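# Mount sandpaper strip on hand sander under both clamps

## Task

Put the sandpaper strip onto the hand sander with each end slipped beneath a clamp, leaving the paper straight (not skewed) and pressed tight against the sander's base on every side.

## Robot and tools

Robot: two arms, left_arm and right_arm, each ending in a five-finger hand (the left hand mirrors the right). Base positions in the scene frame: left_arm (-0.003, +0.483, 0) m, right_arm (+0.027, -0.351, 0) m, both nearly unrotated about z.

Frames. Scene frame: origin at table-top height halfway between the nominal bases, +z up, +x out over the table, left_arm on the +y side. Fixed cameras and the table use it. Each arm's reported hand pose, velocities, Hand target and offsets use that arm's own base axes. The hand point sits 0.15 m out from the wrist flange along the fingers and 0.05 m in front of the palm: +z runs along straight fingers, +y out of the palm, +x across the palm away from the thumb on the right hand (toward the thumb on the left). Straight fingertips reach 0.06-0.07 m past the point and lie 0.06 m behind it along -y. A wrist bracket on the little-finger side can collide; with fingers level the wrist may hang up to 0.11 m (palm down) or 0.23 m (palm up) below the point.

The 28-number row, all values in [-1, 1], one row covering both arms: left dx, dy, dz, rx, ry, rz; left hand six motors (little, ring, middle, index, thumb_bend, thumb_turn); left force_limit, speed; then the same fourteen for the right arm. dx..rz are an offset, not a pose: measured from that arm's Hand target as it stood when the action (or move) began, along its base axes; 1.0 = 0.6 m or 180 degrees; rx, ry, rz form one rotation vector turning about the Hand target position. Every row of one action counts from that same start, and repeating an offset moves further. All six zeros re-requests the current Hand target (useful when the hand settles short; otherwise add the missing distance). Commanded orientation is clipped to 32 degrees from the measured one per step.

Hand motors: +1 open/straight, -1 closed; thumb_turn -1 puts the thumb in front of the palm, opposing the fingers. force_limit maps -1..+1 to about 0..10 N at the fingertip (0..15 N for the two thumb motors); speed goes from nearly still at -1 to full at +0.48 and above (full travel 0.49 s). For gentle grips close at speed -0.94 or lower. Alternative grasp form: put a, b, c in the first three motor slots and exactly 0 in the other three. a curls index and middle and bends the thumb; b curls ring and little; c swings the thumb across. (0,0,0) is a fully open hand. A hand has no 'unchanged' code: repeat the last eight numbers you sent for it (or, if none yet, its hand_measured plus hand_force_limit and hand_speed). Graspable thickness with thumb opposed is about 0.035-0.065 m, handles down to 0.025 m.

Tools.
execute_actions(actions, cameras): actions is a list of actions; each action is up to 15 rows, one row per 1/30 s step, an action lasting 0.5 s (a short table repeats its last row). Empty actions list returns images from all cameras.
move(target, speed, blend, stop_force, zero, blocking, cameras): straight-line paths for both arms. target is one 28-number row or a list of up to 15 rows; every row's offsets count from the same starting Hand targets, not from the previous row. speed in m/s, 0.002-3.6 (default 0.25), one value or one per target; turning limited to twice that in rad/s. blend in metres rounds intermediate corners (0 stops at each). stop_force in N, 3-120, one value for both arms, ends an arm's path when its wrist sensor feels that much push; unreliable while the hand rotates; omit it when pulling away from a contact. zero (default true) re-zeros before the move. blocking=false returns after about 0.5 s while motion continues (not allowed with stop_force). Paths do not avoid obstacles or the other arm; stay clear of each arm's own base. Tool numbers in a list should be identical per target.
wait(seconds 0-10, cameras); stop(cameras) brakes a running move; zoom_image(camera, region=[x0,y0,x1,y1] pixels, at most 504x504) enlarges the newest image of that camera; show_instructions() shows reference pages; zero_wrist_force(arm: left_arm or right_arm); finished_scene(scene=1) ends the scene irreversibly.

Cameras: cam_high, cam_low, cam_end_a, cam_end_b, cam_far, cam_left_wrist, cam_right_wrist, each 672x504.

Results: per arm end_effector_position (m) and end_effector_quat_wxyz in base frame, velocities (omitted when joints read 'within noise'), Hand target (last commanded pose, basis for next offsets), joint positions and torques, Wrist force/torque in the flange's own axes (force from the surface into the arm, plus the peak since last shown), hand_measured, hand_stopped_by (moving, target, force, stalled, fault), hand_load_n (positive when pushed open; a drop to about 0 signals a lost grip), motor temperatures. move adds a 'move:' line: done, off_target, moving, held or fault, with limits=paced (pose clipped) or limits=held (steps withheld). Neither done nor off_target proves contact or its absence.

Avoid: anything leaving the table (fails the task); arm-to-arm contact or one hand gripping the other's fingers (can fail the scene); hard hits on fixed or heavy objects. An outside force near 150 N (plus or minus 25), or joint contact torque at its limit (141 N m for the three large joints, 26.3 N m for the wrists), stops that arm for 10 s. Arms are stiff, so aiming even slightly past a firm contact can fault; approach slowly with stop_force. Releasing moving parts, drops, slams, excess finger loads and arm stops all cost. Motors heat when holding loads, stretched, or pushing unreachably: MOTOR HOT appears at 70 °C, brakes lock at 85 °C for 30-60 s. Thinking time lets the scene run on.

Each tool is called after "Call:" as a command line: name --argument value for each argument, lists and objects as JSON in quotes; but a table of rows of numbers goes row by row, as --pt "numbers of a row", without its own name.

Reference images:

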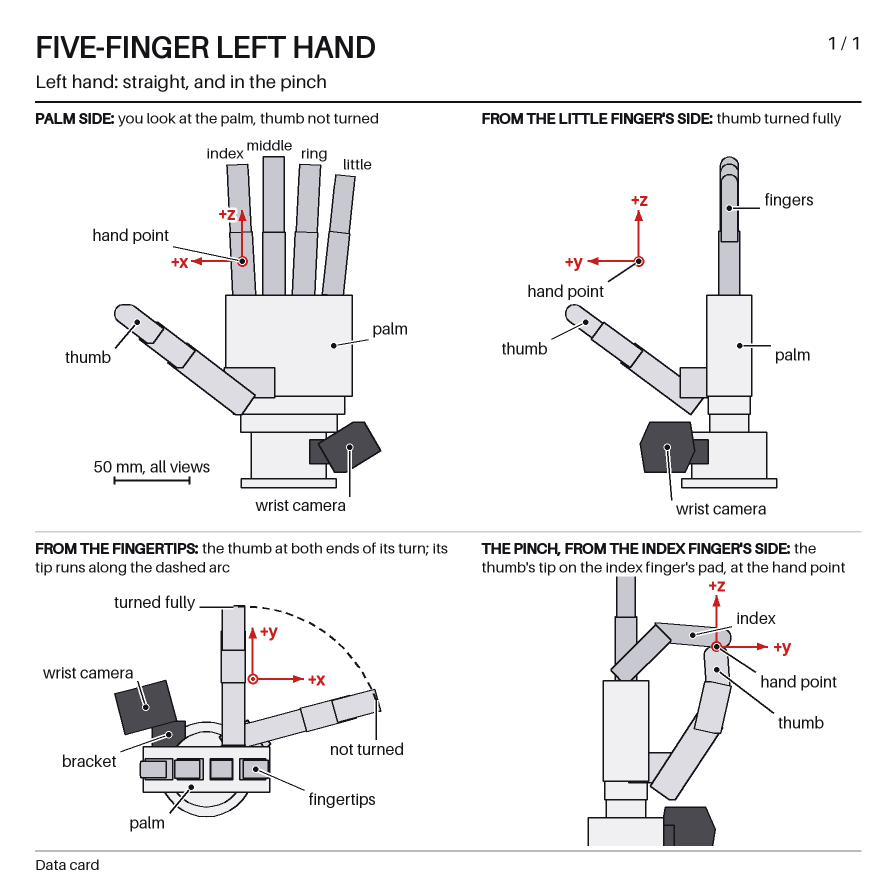

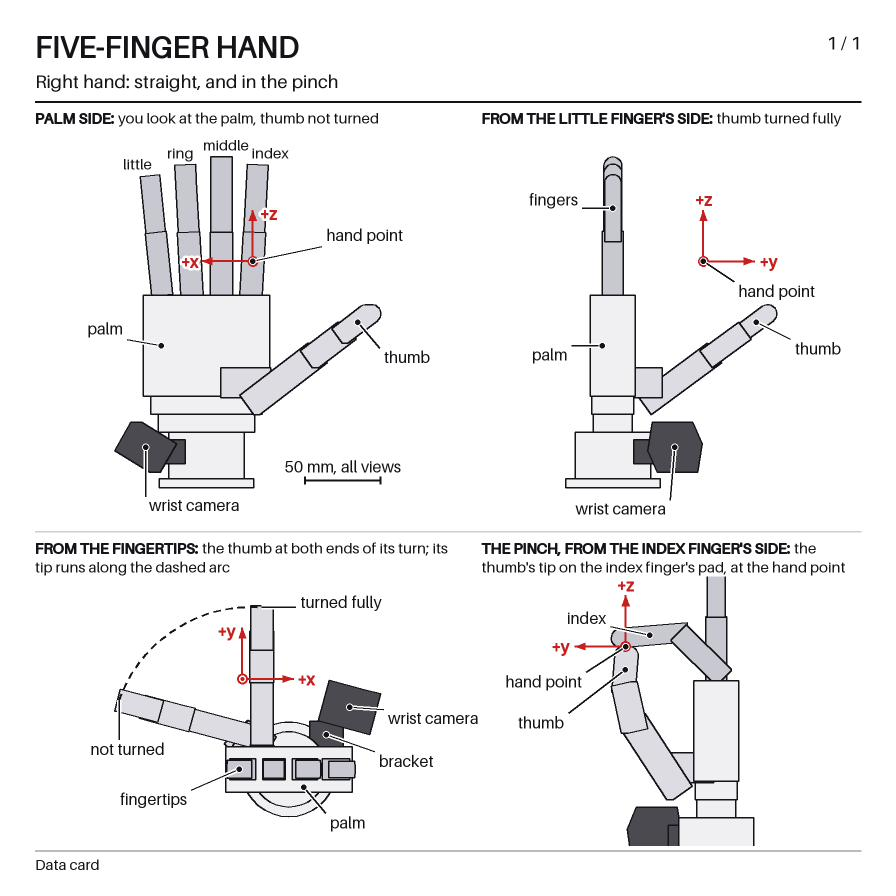

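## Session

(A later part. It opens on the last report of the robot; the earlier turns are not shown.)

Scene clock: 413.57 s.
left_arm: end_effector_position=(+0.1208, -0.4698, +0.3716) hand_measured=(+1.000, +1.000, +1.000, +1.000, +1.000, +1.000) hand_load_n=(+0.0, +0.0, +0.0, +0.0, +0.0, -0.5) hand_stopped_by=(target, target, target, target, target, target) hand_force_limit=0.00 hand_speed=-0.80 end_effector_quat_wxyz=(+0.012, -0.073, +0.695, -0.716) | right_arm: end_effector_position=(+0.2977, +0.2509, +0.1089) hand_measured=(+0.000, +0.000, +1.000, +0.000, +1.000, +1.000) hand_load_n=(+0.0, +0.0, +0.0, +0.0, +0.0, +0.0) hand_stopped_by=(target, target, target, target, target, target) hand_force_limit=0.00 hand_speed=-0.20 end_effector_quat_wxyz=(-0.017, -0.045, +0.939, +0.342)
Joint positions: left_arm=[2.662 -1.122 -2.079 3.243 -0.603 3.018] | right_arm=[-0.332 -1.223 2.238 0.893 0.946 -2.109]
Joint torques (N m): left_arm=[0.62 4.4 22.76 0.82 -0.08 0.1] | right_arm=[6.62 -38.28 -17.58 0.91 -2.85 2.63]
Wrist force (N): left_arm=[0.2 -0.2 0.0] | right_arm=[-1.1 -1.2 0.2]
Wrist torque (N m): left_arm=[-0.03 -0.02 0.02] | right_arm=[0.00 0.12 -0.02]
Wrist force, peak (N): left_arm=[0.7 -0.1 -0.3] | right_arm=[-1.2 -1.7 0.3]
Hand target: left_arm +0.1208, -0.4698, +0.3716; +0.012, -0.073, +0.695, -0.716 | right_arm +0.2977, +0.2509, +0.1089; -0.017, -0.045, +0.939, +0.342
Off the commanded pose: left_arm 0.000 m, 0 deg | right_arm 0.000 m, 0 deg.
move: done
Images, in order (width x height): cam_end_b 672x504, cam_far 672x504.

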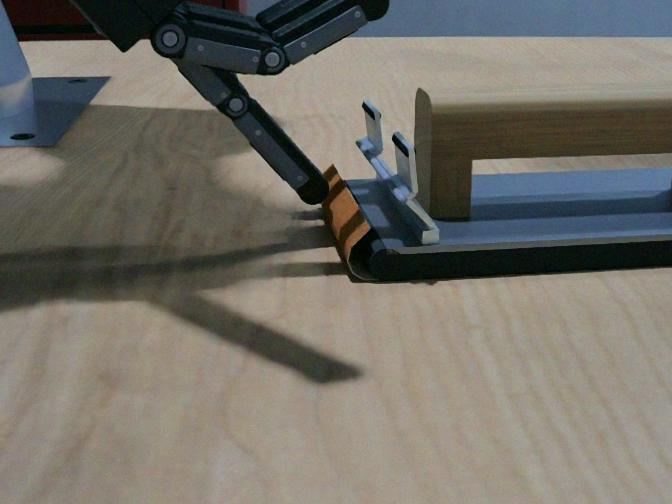

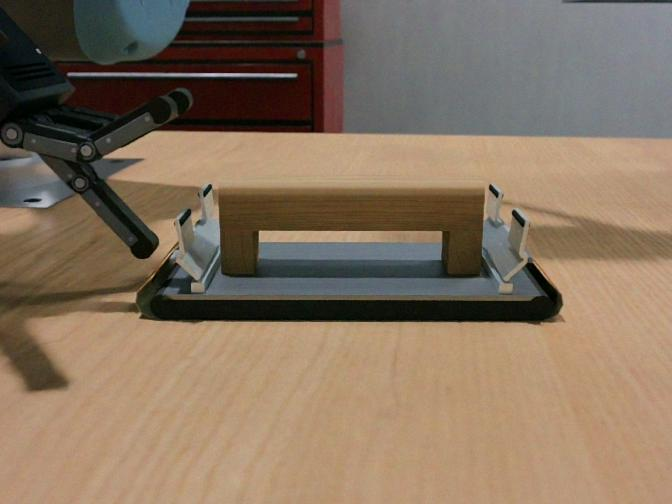

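Call:
move --target '[0,0,0,0,0,0,1,1,1,1,1,1,0,-0.8,-0.001,0.01,0,0,0,0,0,0,1,0,1,1,0,-0.2]' --speed 0.03 --stop_force 4 --cameras '["cam_far", "cam_end_b"]'

Call:
zoom_image --camera "cam_end_b" --region '[270, 90, 450, 290]'

Call:
zoom_image --camera "cam_far" --region '[105, 170, 235, 330]'

Scene clock: 422.17 s.
left_arm: end_effector_position=(+0.1208, -0.4698, +0.3716) hand_measured=(+1.000, +1.000, +1.000, +1.000, +1.000, +1.000) hand_load_n=(+0.0, +0.0, +0.0, +0.0, +0.0, +0.0) hand_stopped_by=(target, target, target, target, target, target) hand_force_limit=0.00 hand_speed=-0.80 end_effector_quat_wxyz=(+0.012, -0.073, +0.695, -0.716) | right_arm: end_effector_position=(+0.2971, +0.2569, +0.1089) hand_measured=(+0.000, +0.000, +1.000, +0.000, +1.000, +1.000) hand_load_n=(+0.0, +0.0, +0.0, +0.0, +0.0, +0.0) hand_stopped_by=(target, target, target, target, target, target) hand_force_limit=0.00 hand_speed=-0.20 end_effector_quat_wxyz=(-0.017, -0.045, +0.939, +0.342)
Joint positions: left_arm=[2.662 -1.122 -2.079 3.243 -0.603 3.018] | right_arm=[-0.311 -1.225 2.235 0.883 0.94 -2.084]
Joint torques (N m): left_arm=[0.93 4.73 23.21 0.77 -0.08 0.13] | right_arm=[5.94 -37.56 -17.43 0.88 -2.74 2.63]
Wrist force (N): left_arm=[0.5 0.0 -0.1] | right_arm=[-1.4 -1.5 0.2]
Wrist torque (N m): left_arm=[0.01 -0.08 0.03] | right_arm=[-0.04 0.16 -0.05]
Wrist force, peak (N): left_arm=[0.8 -0.1 0.0] | right_arm=[-1.4 -1.6 0.1]
Hand target: left_arm +0.1208, -0.4698, +0.3716; +0.012, -0.073, +0.695, -0.716 | right_arm +0.2971, +0.2569, +0.1089; -0.017, -0.045, +0.939, +0.342
Off the commanded pose: left_arm 0.000 m, 0 deg | right_arm 0.000 m, 0 deg.
move: done
Images, in order (width x height): cam_end_b 672x504, cam_far 672x504.

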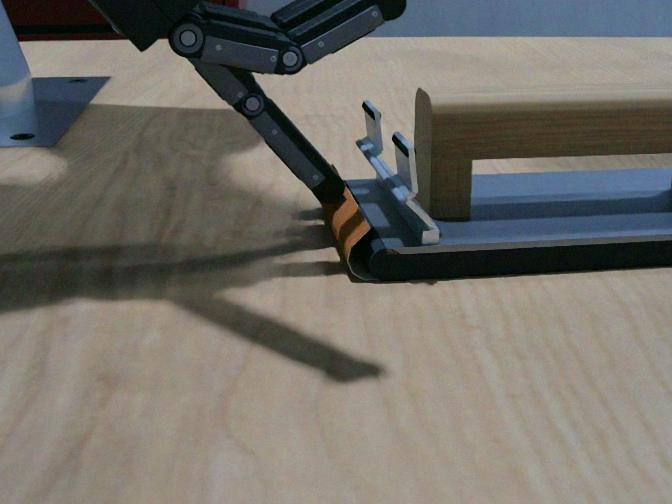

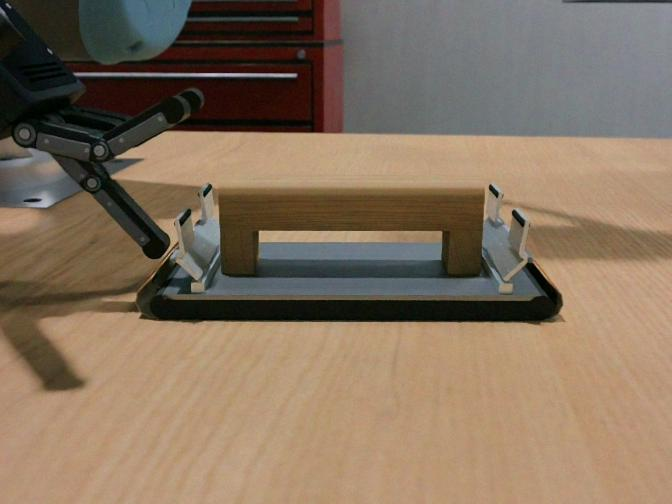

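Scaled by 2.520 from the camera's 672x504 image, which has a finer 960x720 frame.

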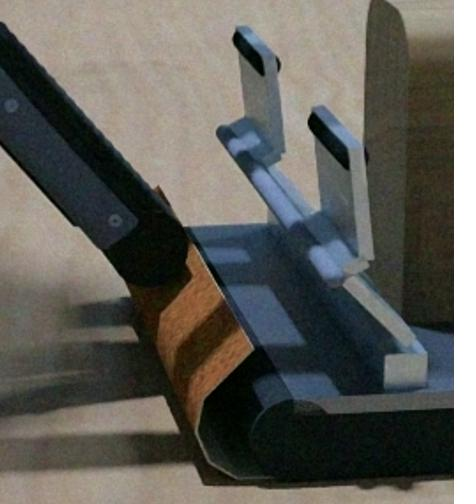

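Scaled by 3.150 from the camera's 672x504 image, which has a finer 960x720 frame.

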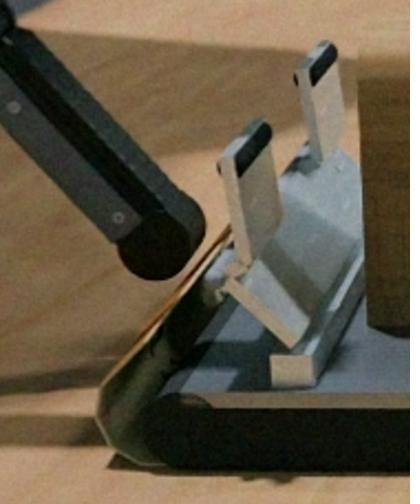

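Call:
move --target '[0,0,0,0,0,0,1,1,1,1,1,1,0,-0.8,-0.0008,0.0083,0,0,0,0,0,0,1,0,1,1,0,-0.2]' --speed 0.03 --stop_force 4 --cameras '["cam_far", "cam_end_b"]'

Call:
zoom_image --camera "cam_end_b" --region '[270, 90, 450, 290]'

Call:
zoom_image --camera "cam_far" --region '[105, 170, 235, 330]'

Scene clock: 428.53 s.
left_arm: end_effector_position=(+0.1208, -0.4698, +0.3716) hand_measured=(+1.000, +1.000, +1.000, +1.000, +1.000, +1.000) hand_load_n=(+0.0, +0.0, +0.0, +0.0, +0.0, +0.0) hand_stopped_by=(target, target, target, target, target, target) hand_force_limit=0.00 hand_speed=-0.80 end_effector_quat_wxyz=(+0.012, -0.073, +0.695, -0.716) | right_arm: end_effector_position=(+0.2967, +0.2619, +0.1089) hand_measured=(+0.000, +0.000, +1.000, +0.000, +1.000, +1.000) hand_load_n=(+0.0, +0.0, +0.0, +0.0, +0.0, +0.0) hand_stopped_by=(target, target, target, target, target, target) hand_force_limit=0.00 hand_speed=-0.20 end_effector_quat_wxyz=(-0.017, -0.045, +0.939, +0.342)
Joint positions: left_arm=[2.662 -1.122 -2.079 3.243 -0.603 3.018] | right_arm=[-0.293 -1.227 2.232 0.875 0.934 -2.063]
Joint torques (N m): left_arm=[0.77 4.82 22.95 0.75 -0.1 0.18] | right_arm=[6.2 -38.39 -17.92 0.83 -2.86 2.56]
Wrist force (N): left_arm=[0.1 -0.1 0.0] | right_arm=[-1.3 -1.5 0.1]
Wrist torque (N m): left_arm=[-0.02 -0.01 0.02] | right_arm=[-0.04 0.13 -0.06]
Wrist force, peak (N): left_arm=[0.7 0.0 -0.3] | right_arm=[-1.4 -1.7 0.4]
Hand target: left_arm +0.1208, -0.4698, +0.3716; +0.012, -0.073, +0.695, -0.716 | right_arm +0.2967, +0.2619, +0.1089; -0.017, -0.045, +0.939, +0.342
Off the commanded pose: left_arm 0.000 m, 0 deg | right_arm 0.000 m, 0 deg.
move: done
Images, in order (width x height): cam_end_b 672x504, cam_far 672x504.

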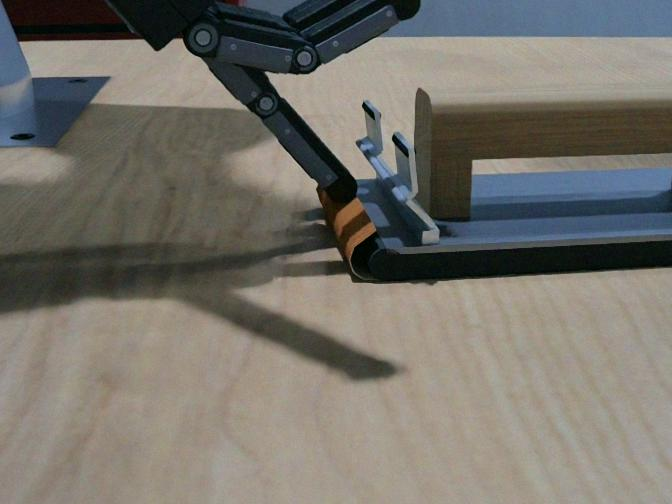

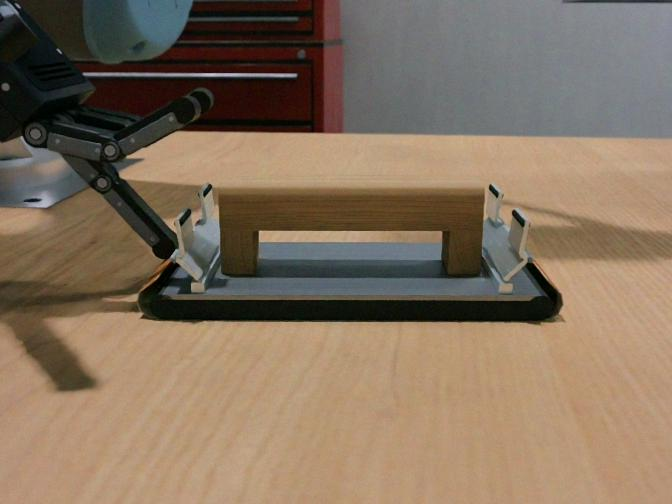

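Scaled by 2.520 from the camera's 672x504 image, which has a finer 960x720 frame.

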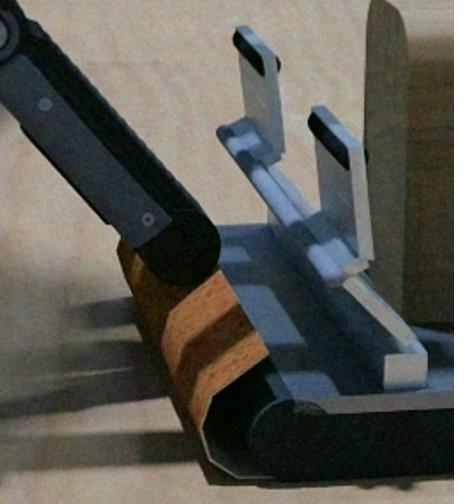

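Scaled by 3.150 from the camera's 672x504 image, which has a finer 960x720 frame.

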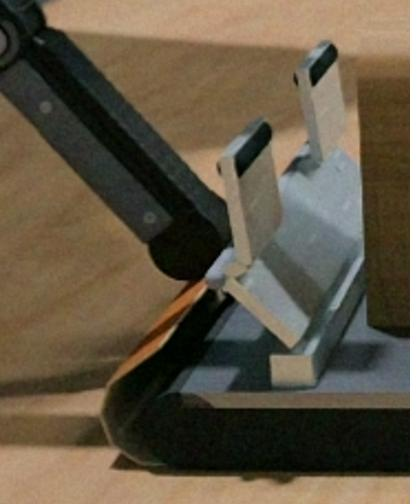

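Call:
move --target '[0,0,0,0,0,0,1,1,1,1,1,1,0,-0.8,-0.0003,0.0033,-0.0067,0,0,0,0,0,1,0,1,1,0,-0.2]' --speed 0.03 --stop_force 4 --cameras '["cam_far", "cam_end_b"]'

Call:
zoom_image --camera "cam_end_b" --region '[270, 90, 450, 290]'

Call:
zoom_image --camera "cam_far" --region '[105, 170, 235, 330]'

Scene clock: 465.07 s.
left_arm: end_effector_position=(+0.1208, -0.4698, +0.3716) hand_measured=(+1.000, +1.000, +1.000, +1.000, +1.000, +1.000) hand_load_n=(+0.0, +0.0, +0.0, +0.0, +0.0, -0.5) hand_stopped_by=(target, target, target, target, target, target) hand_force_limit=0.00 hand_speed=-0.80 end_effector_quat_wxyz=(+0.012, -0.073, +0.695, -0.716) | right_arm: end_effector_position=(+0.2965, +0.2638, +0.1049) hand_measured=(+0.000, +0.000, +1.000, +0.000, +1.000, +1.000) hand_load_n=(+0.0, +0.0, -0.5, +0.0, +0.0, +0.0) hand_stopped_by=(target, target, target, target, target, target) hand_force_limit=0.00 hand_speed=-0.20 end_effector_quat_wxyz=(-0.017, -0.045, +0.939, +0.342)
Joint positions: left_arm=[2.662 -1.122 -2.079 3.243 -0.603 3.018] | right_arm=[-0.286 -1.217 2.233 0.86 0.932 -2.055]
Joint torques (N m): left_arm=[1.52 4.5 23.49 0.68 -0.06 0.16] | right_arm=[6.01 -11.39 -0.08 0.84 -2.8 2.6]
Wrist force (N): left_arm=[0.3 -0.2 -0.1] | right_arm=[-1.1 -0.9 -0.3]
Wrist torque (N m): left_arm=[-0.01 -0.05 0.03] | right_arm=[0.01 0.09 -0.02]
Wrist force, peak (N): left_arm=[0.7 -0.3 -0.3] | right_arm=[-1.4 -1.7 0.2]
Hand target: left_arm +0.1208, -0.4698, +0.3716; +0.012, -0.073, +0.695, -0.716 | right_arm +0.2965, +0.2638, +0.1049; -0.017, -0.045, +0.939, +0.342
Off the commanded pose: left_arm 0.000 m, 0 deg | right_arm 0.000 m, 0 deg.
move: done
Images, in order (width x height): cam_end_b 672x504, cam_far 672x504.

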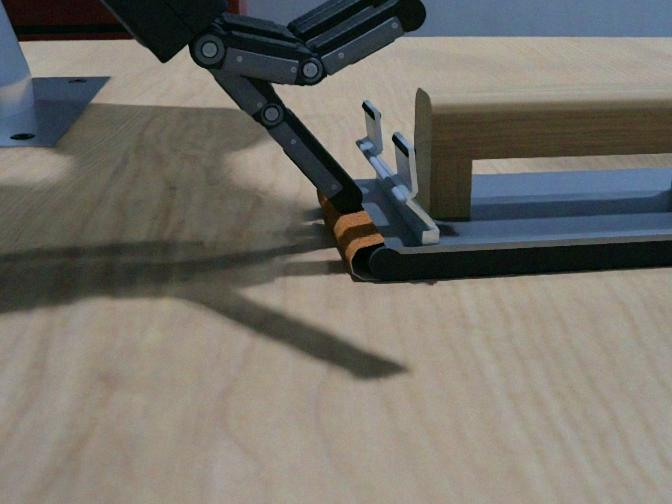

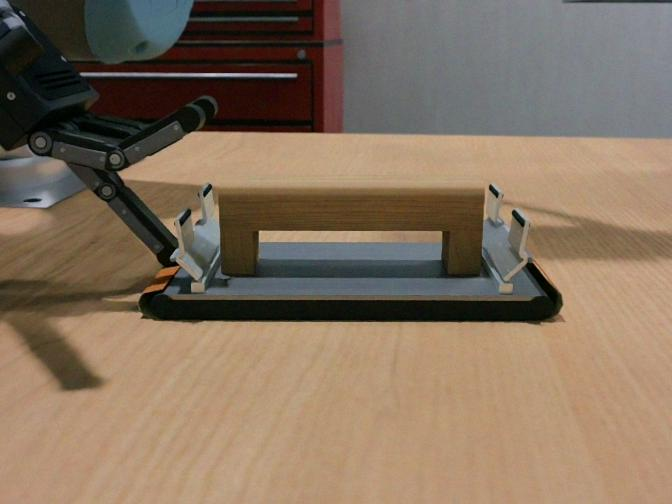

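Scaled by 2.520 from the camera's 672x504 image, which has a finer 960x720 frame.

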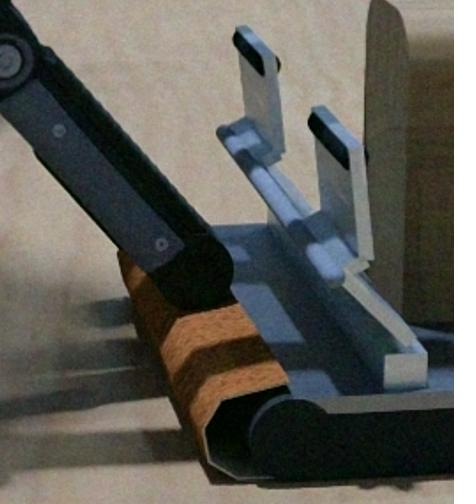

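Scaled by 3.150 from the camera's 672x504 image, which has a finer 960x720 frame.

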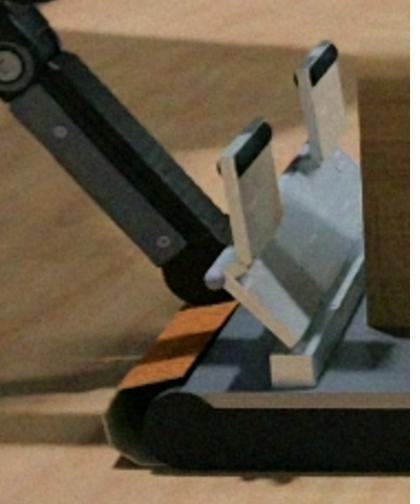

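Call:
move --pt "0 0 0 0 0 0 1 1 1 1 1 1 0 -0.8 0.0006 -0.0061 0.0147 0 0 0 0 0 1 0 1 1 0 -0.2" --pt "0 0 0 0 0 0 1 1 1 1 1 1 0 -0.8 0.0028 -0.0294 0.0113 0 0 0 0 0 1 0 1 1 0 -0.2" --pt "0 0 0 0 0 0 1 1 1 1 1 1 0 -0.8 0.0028 -0.0294 -0.0137 0 0 0 0 0 1 0 1 1 0 -0.2" --blend '[0.003,0.003,0]' --speed 0.05 --cameras '["cam_far", "cam_end_b"]'

Call:
zoom_image --camera "cam_end_b" --region '[270, 90, 450, 290]'

Call:
zoom_image --camera "cam_far" --region '[105, 170, 235, 330]'

Scene clock: 490.43 s.
left_arm: end_effector_position=(+0.1208, -0.4698, +0.3716) hand_measured=(+1.000, +1.000, +1.000, +1.000, +1.000, +1.000) hand_load_n=(+0.0, +0.0, +0.0, +0.0, +0.0, +0.0) hand_stopped_by=(target, target, target, target, target, target) hand_force_limit=0.00 hand_speed=-0.80 end_effector_quat_wxyz=(+0.012, -0.073, +0.695, -0.716) | right_arm: end_effector_position=(+0.2982, +0.2462, +0.0968) hand_measured=(+0.000, +0.000, +1.000, +0.000, +1.000, +1.000) hand_load_n=(+0.0, +0.5, +0.0, +0.0, +0.0, +0.0) hand_stopped_by=(target, target, target, target, target, target) hand_force_limit=0.00 hand_speed=-0.20 end_effector_quat_wxyz=(-0.017, -0.045, +0.939, +0.342)
Joint positions: left_arm=[2.662 -1.122 -2.079 3.243 -0.603 3.018] | right_arm=[-0.349 -1.19 2.246 0.863 0.952 -2.129]
Joint torques (N m): left_arm=[1.26 5.22 23.09 0.68 -0.08 0.23] | right_arm=[-7.31 -12.98 0.29 0.94 0.34 -2.5]
Wrist force (N): left_arm=[0.4 -0.1 0.1] | right_arm=[-1.0 -1.2 0.1]
Wrist torque (N m): left_arm=[-0.02 -0.06 0.03] | right_arm=[0.01 0.09 0.14]
Wrist force, peak (N): left_arm=[0.6 -0.6 0.1] | right_arm=[-1.2 -1.7 0.0]
Hand target: left_arm +0.1208, -0.4698, +0.3716; +0.012, -0.073, +0.695, -0.716 | right_arm +0.2982, +0.2462, +0.0967; -0.017, -0.045, +0.939, +0.342
Off the commanded pose: left_arm 0.000 m, 0 deg | right_arm 0.000 m, 0 deg.
move: done
Images, in order (width x height): cam_end_b 672x504, cam_far 672x504.

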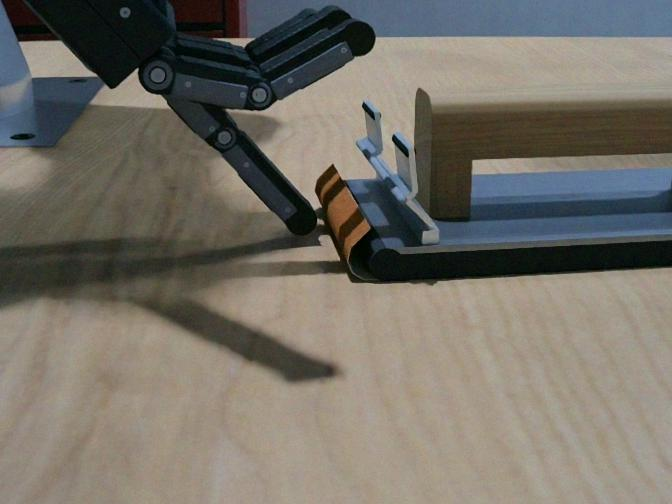

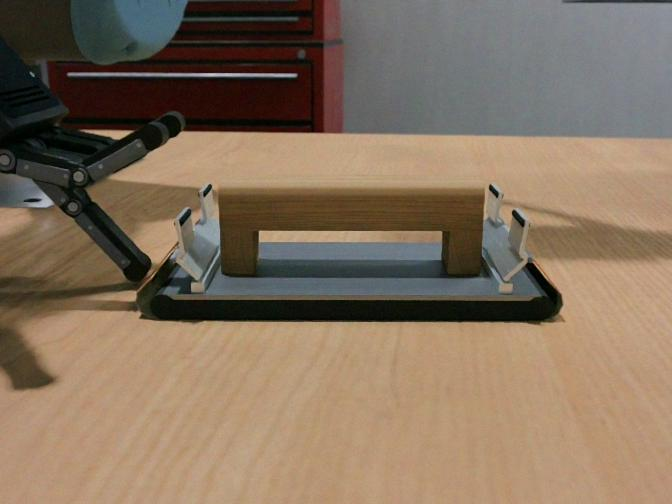

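Scaled by 2.520 from the camera's 672x504 image, which has a finer 960x720 frame.

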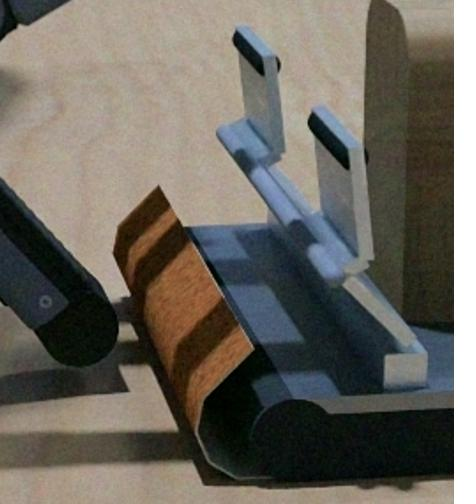

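Scaled by 3.150 from the camera's 672x504 image, which has a finer 960x720 frame.

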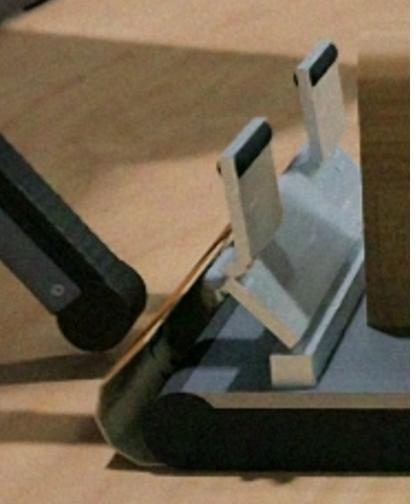

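Call:
move --target '[0,0,0,0,0,0,1,1,1,1,1,1,0,-0.8,-0.0013,0.0133,0.0008,0,0,0,0,0,1,0,1,1,0,-0.2]' --speed 0.03 --stop_force 4 --cameras '["cam_far", "cam_end_b"]'

Call:
zoom_image --camera "cam_end_b" --region '[270, 90, 450, 290]'

Call:
zoom_image --camera "cam_far" --region '[105, 170, 235, 330]'

Scene clock: 501.20 s.
left_arm: end_effector_position=(+0.1208, -0.4698, +0.3716) hand_measured=(+1.000, +1.000, +1.000, +1.000, +1.000, +1.000) hand_load_n=(+0.0, -0.5, +0.0, +0.0, +0.0, -0.5) hand_stopped_by=(target, target, target, target, target, target) hand_force_limit=0.00 hand_speed=-0.80 end_effector_quat_wxyz=(+0.012, -0.073, +0.695, -0.716) | right_arm: end_effector_position=(+0.2974, +0.2542, +0.0972) hand_measured=(+0.000, +0.000, +1.000, +0.000, +1.000, +1.000) hand_load_n=(+0.0, +0.0, +0.0, +0.0, +0.0, +0.0) hand_stopped_by=(target, target, target, target, target, target) hand_force_limit=0.00 hand_speed=-0.20 end_effector_quat_wxyz=(-0.017, -0.045, +0.939, +0.342)
Joint positions: left_arm=[2.662 -1.122 -2.079 3.243 -0.603 3.018] | right_arm=[-0.321 -1.194 2.242 0.852 0.943 -2.096]
Joint torques (N m): left_arm=[1.79 5.05 23.37 0.67 -0.03 0.24] | right_arm=[6.49 -38.38 -15.63 0.81 -2.86 2.53]
Wrist force (N): left_arm=[0.5 -0.1 0.1] | right_arm=[-1.0 -1.5 -0.4]
Wrist torque (N m): left_arm=[-0.01 -0.07 0.03] | right_arm=[-0.01 0.11 -0.02]
Wrist force, peak (N): left_arm=[0.8 0.0 0.1] | right_arm=[-1.3 -1.6 0.2]
Hand target: left_arm +0.1208, -0.4698, +0.3716; +0.012, -0.073, +0.695, -0.716 | right_arm +0.2974, +0.2542, +0.0972; -0.017, -0.045, +0.939, +0.342
Off the commanded pose: left_arm 0.000 m, 0 deg | right_arm 0.000 m, 0 deg.
move: done
Images, in order (width x height): cam_end_b 672x504, cam_far 672x504.

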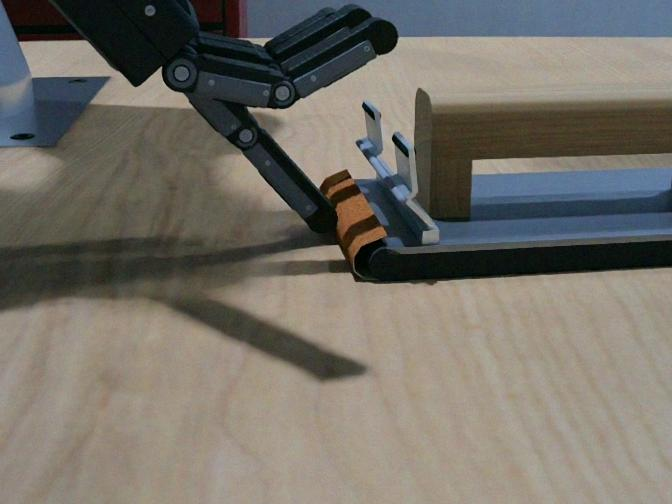

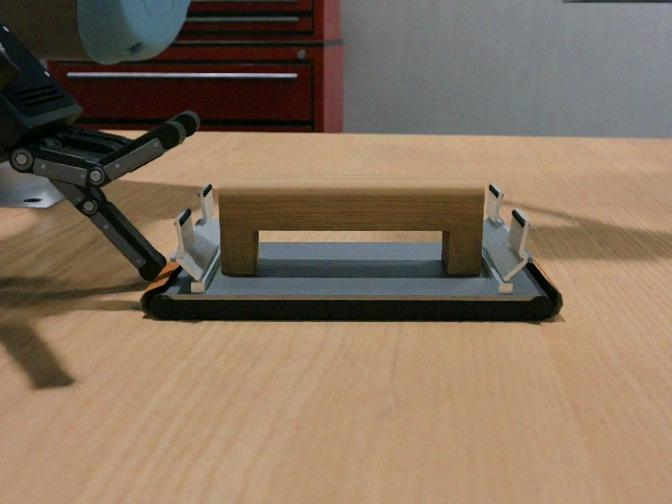

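Scaled by 2.520 from the camera's 672x504 image, which has a finer 960x720 frame.

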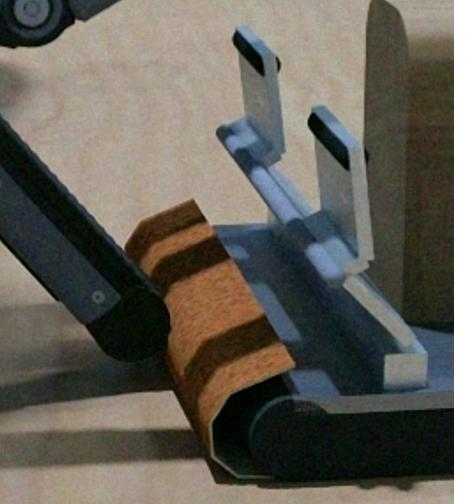

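Scaled by 3.150 from the camera's 672x504 image, which has a finer 960x720 frame.

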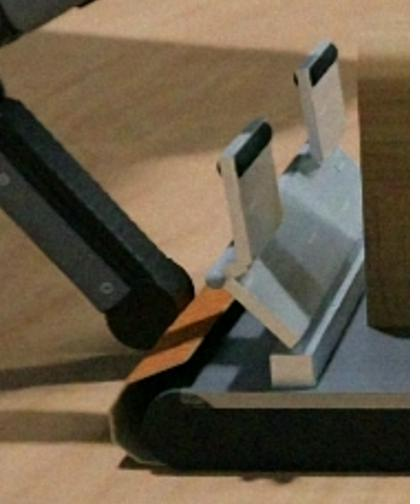

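Call:
move --target '[0,0,0,0,0,0,1,1,1,1,1,1,0,-0.8,-0.0006,0.0058,0,0,0,0,0,0,1,0,1,1,0,-0.2]' --speed 0.02 --stop_force 4 --cameras '["cam_far", "cam_end_b"]'

Call:
zoom_image --camera "cam_end_b" --region '[270, 90, 450, 290]'

Call:
zoom_image --camera "cam_far" --region '[105, 170, 235, 330]'

Scene clock: 509.47 s.
left_arm: end_effector_position=(+0.1208, -0.4698, +0.3716) hand_measured=(+1.000, +1.000, +1.000, +1.000, +1.000, +1.000) hand_load_n=(+0.0, +0.0, +0.0, +0.0, +0.0, -0.5) hand_stopped_by=(target, target, target, target, target, target) hand_force_limit=0.00 hand_speed=-0.80 end_effector_quat_wxyz=(+0.012, -0.073, +0.695, -0.716) | right_arm: end_effector_position=(+0.2970, +0.2577, +0.0972) hand_measured=(+0.000, +0.000, +1.000, +0.000, +1.000, +1.000) hand_load_n=(+0.0, +0.5, +0.0, +0.0, +0.0, +0.0) hand_stopped_by=(target, target, target, target, target, target) hand_force_limit=0.00 hand_speed=-0.20 end_effector_quat_wxyz=(-0.017, -0.045, +0.939, +0.342)
Joint positions: left_arm=[2.662 -1.122 -2.079 3.243 -0.603 3.018] | right_arm=[-0.308 -1.195 2.24 0.846 0.939 -2.081]
Joint torques (N m): left_arm=[2.01 5.38 23.23 0.6 -0.11 0.26] | right_arm=[7.49 -38.47 -16.87 0.68 -2.82 2.64]
Wrist force (N): left_arm=[0.5 -0.2 0.0] | right_arm=[-1.5 -1.5 -2.6]
Wrist torque (N m): left_arm=[-0.03 -0.07 0.04] | right_arm=[0.15 0.19 -0.05]
Wrist force, peak (N): left_arm=[0.6 -0.3 -0.3] | right_arm=[-1.4 -1.3 -2.8]
Hand target: left_arm +0.1208, -0.4698, +0.3716; +0.012, -0.073, +0.695, -0.716 | right_arm +0.2970, +0.2577, +0.0972; -0.017, -0.045, +0.939, +0.342
Off the commanded pose: left_arm 0.000 m, 0 deg | right_arm 0.000 m, 0 deg.
move: done
Images, in order (width x height): cam_end_b 672x504, cam_far 672x504.

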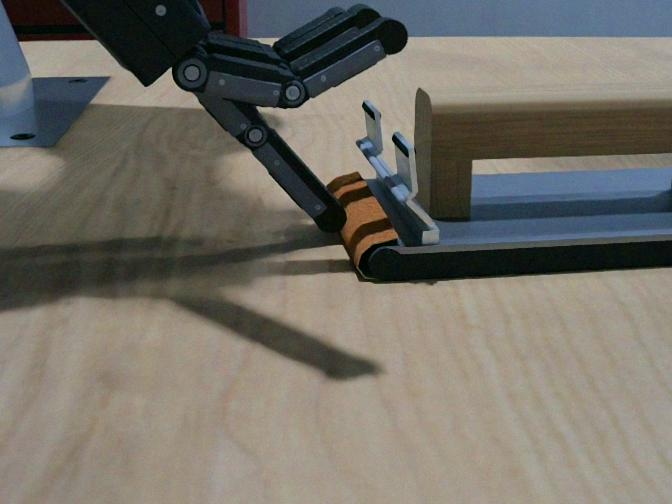

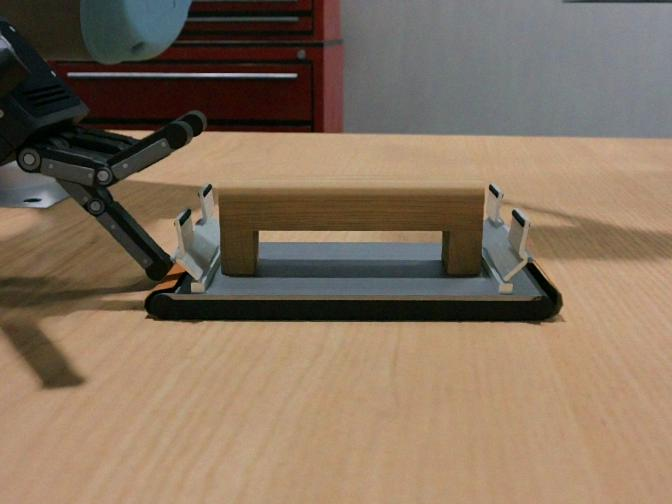

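Scaled by 2.520 from the camera's 672x504 image, which has a finer 960x720 frame.

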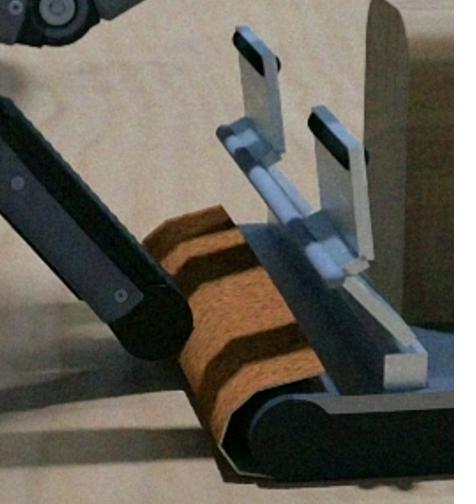

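Scaled by 3.150 from the camera's 672x504 image, which has a finer 960x720 frame.

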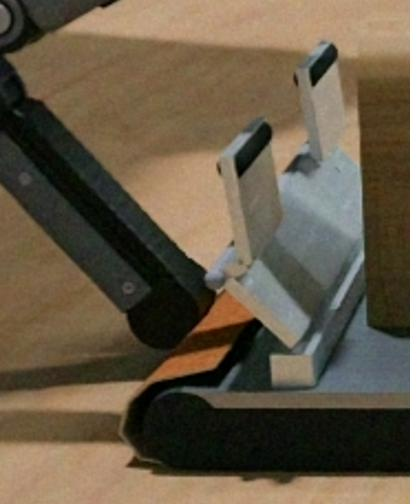

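Call:
move --target '[0,0,0,0,0,0,1,1,1,1,1,1,0,-0.8,-0.0003,0.0027,0,0,0,0,0,0,1,0,1,1,0,-0.2]' --speed 0.02 --stop_force 6 --cameras '["cam_far", "cam_end_b"]'

Call:
zoom_image --camera "cam_end_b" --region '[270, 90, 450, 290]'

Call:
zoom_image --camera "cam_far" --region '[105, 170, 235, 330]'

Scene clock: 526.33 s.
left_arm: end_effector_position=(+0.1208, -0.4698, +0.3716) hand_measured=(+1.000, +1.000, +1.000, +1.000, +1.000, +1.000) hand_load_n=(+0.0, +0.0, +0.0, +0.0, +0.0, -0.5) hand_stopped_by=(target, target, target, target, target, target) hand_force_limit=0.00 hand_speed=-0.80 end_effector_quat_wxyz=(+0.012, -0.073, +0.695, -0.716) | right_arm: end_effector_position=(+0.2968, +0.2593, +0.0972) hand_measured=(+0.000, +0.000, +1.000, +0.000, +1.000, +1.000) hand_load_n=(+0.0, +0.5, +0.0, +0.0, +0.0, +0.0) hand_stopped_by=(target, target, target, target, target, target) hand_force_limit=0.00 hand_speed=-0.20 end_effector_quat_wxyz=(-0.017, -0.045, +0.939, +0.342)
Joint positions: left_arm=[2.662 -1.122 -2.079 3.243 -0.603 3.018] | right_arm=[-0.303 -1.196 2.239 0.844 0.937 -2.074]
Joint torques (N m): left_arm=[1.54 5.55 23.98 0.49 -0.07 0.18] | right_arm=[7.51 -37.31 -15.39 0.71 -3.09 2.56]
Wrist force (N): left_arm=[0.4 -0.2 -0.1] | right_arm=[-1.1 -2.7 -5.8]
Wrist torque (N m): left_arm=[-0.02 -0.05 0.03] | right_arm=[0.36 0.21 -0.06]
Wrist force, peak (N): left_arm=[0.3 -0.1 -0.6] | right_arm=[-1.2 -3.0 -5.8]
Hand target: left_arm +0.1208, -0.4698, +0.3716; +0.012, -0.073, +0.695, -0.716 | right_arm +0.2968, +0.2593, +0.0972; -0.017, -0.045, +0.939, +0.342
Off the commanded pose: left_arm 0.000 m, 0 deg | right_arm 0.000 m, 0 deg.
move: done
Images, in order (width x height): cam_end_b 672x504, cam_far 672x504.

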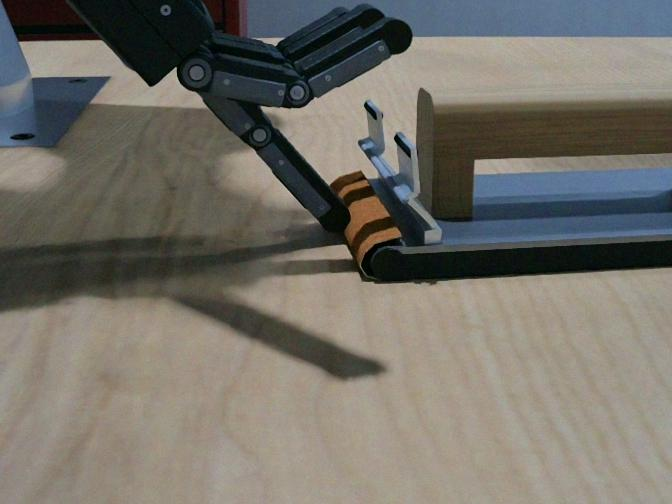

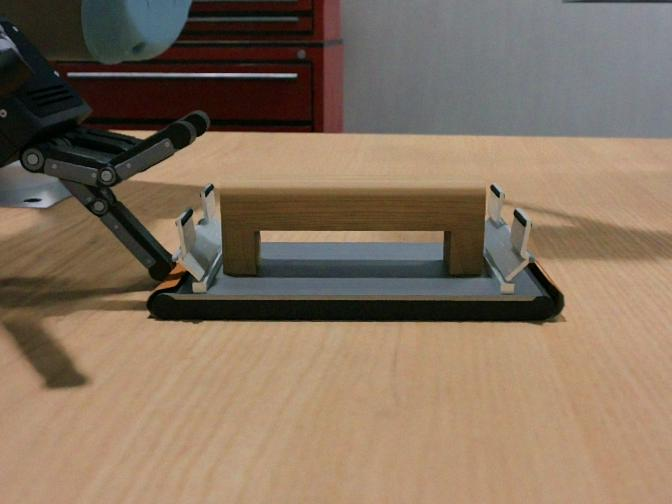

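Scaled by 2.520 from the camera's 672x504 image, which has a finer 960x720 frame.

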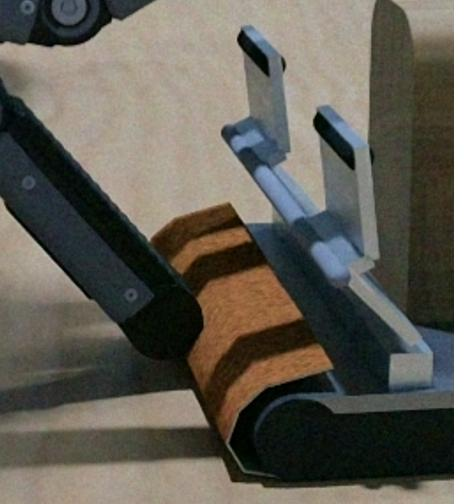

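Scaled by 3.150 from the camera's 672x504 image, which has a finer 960x720 frame.

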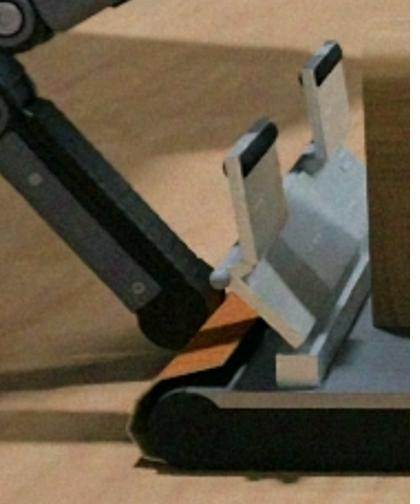

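Call:
move --target '[0.3098,0.0075,-0.2027,0.4239,0.0313,-0.0132,1,1,-0.8,1,1,1,0,-0.2,0,0,0,0,0,0,-1,-1,1,-1,1,1,0,-0.2]' --speed 0.25 --cameras '["cam_far", "cam_end_b", "cam_high", "cam_low"]'

Scene clock: 594.87 s.
left_arm: end_effector_position=(+0.3066, -0.4653, +0.2500) hand_measured=(+1.000, +1.000, -0.800, +1.000, +1.000, +1.000) hand_load_n=(+0.0, +0.0, +0.0, -0.5, +0.0, +0.0) hand_stopped_by=(target, target, target, target, target, target) hand_force_limit=0.00 hand_speed=-0.20 end_effector_quat_wxyz=(+0.009, -0.069, +0.989, -0.130) | right_arm: end_effector_position=(+0.2968, +0.2593, +0.0972) hand_measured=(-1.000, -1.000, +1.000, -1.000, +1.000, +1.000) hand_load_n=(+0.0, +0.0, +0.5, +0.5, +0.0, +0.0) hand_stopped_by=(target, target, target, target, target, target) hand_force_limit=0.00 hand_speed=-0.20 end_effector_quat_wxyz=(-0.017, -0.045, +0.939, +0.342)
Joint positions: left_arm=[2.445 -2.217 -0.862 1.704 -1.397 3.86] | right_arm=[-0.303 -1.196 2.239 0.844 0.937 -2.074]
Joint torques (N m): left_arm=[-11.78 35.81 30.4 -3.7 -0.91 -2.24] | right_arm=[5.09 -37.65 -12.88 4.94 0.38 1.96]
Wrist force (N): left_arm=[0.3 -0.7 -1.0] | right_arm=[-1.0 -2.9 -5.5]
Wrist torque (N m): left_arm=[0.11 0.07 0.16] | right_arm=[0.33 0.23 -0.05]
Wrist force, peak (N): left_arm=[0.6 -0.8 -0.9] | right_arm=[-1.0 -2.9 -6.1]
Hand target: left_arm +0.3067, -0.4653, +0.2500; +0.009, -0.069, +0.989, -0.130 | right_arm +0.2968, +0.2593, +0.0972; -0.017, -0.045, +0.939, +0.342
Off the commanded pose: left_arm 0.000 m, 0 deg | right_arm 0.000 m, 0 deg.
move: done
Images, in order (width x height): cam_high 672x504, cam_low 672x504, cam_end_b 672x504, cam_far 672x504.

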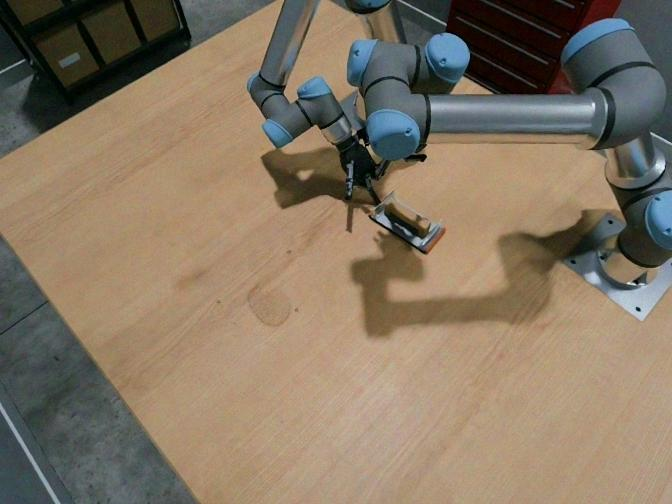

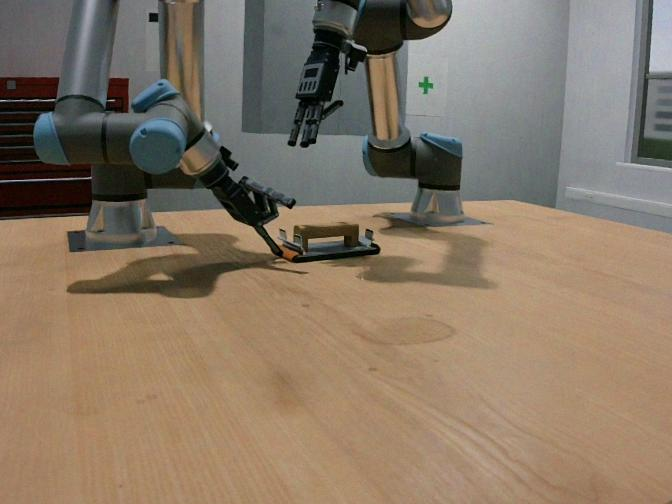

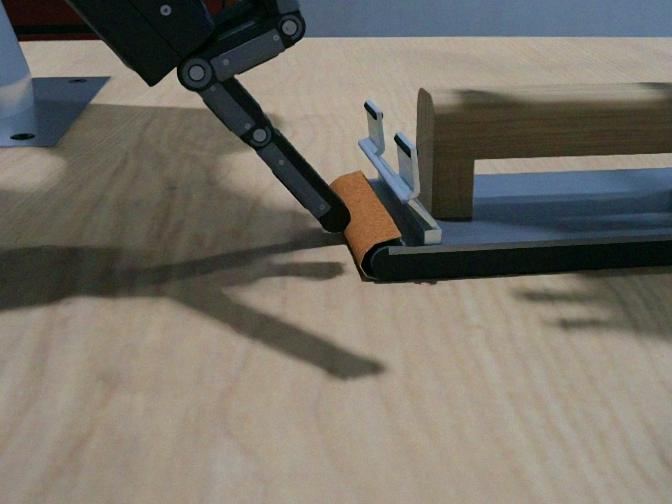

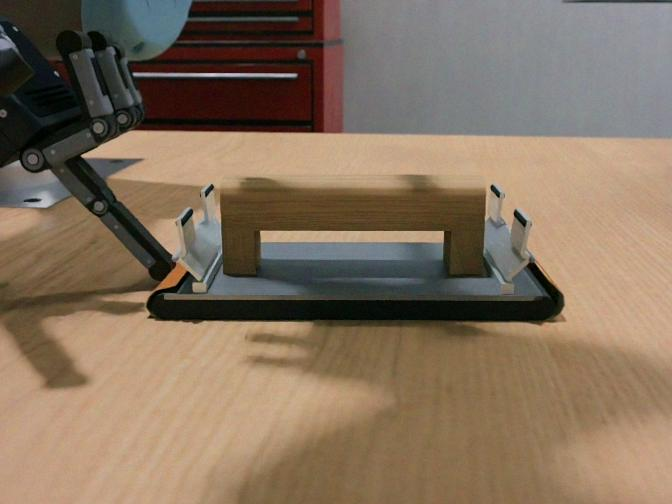

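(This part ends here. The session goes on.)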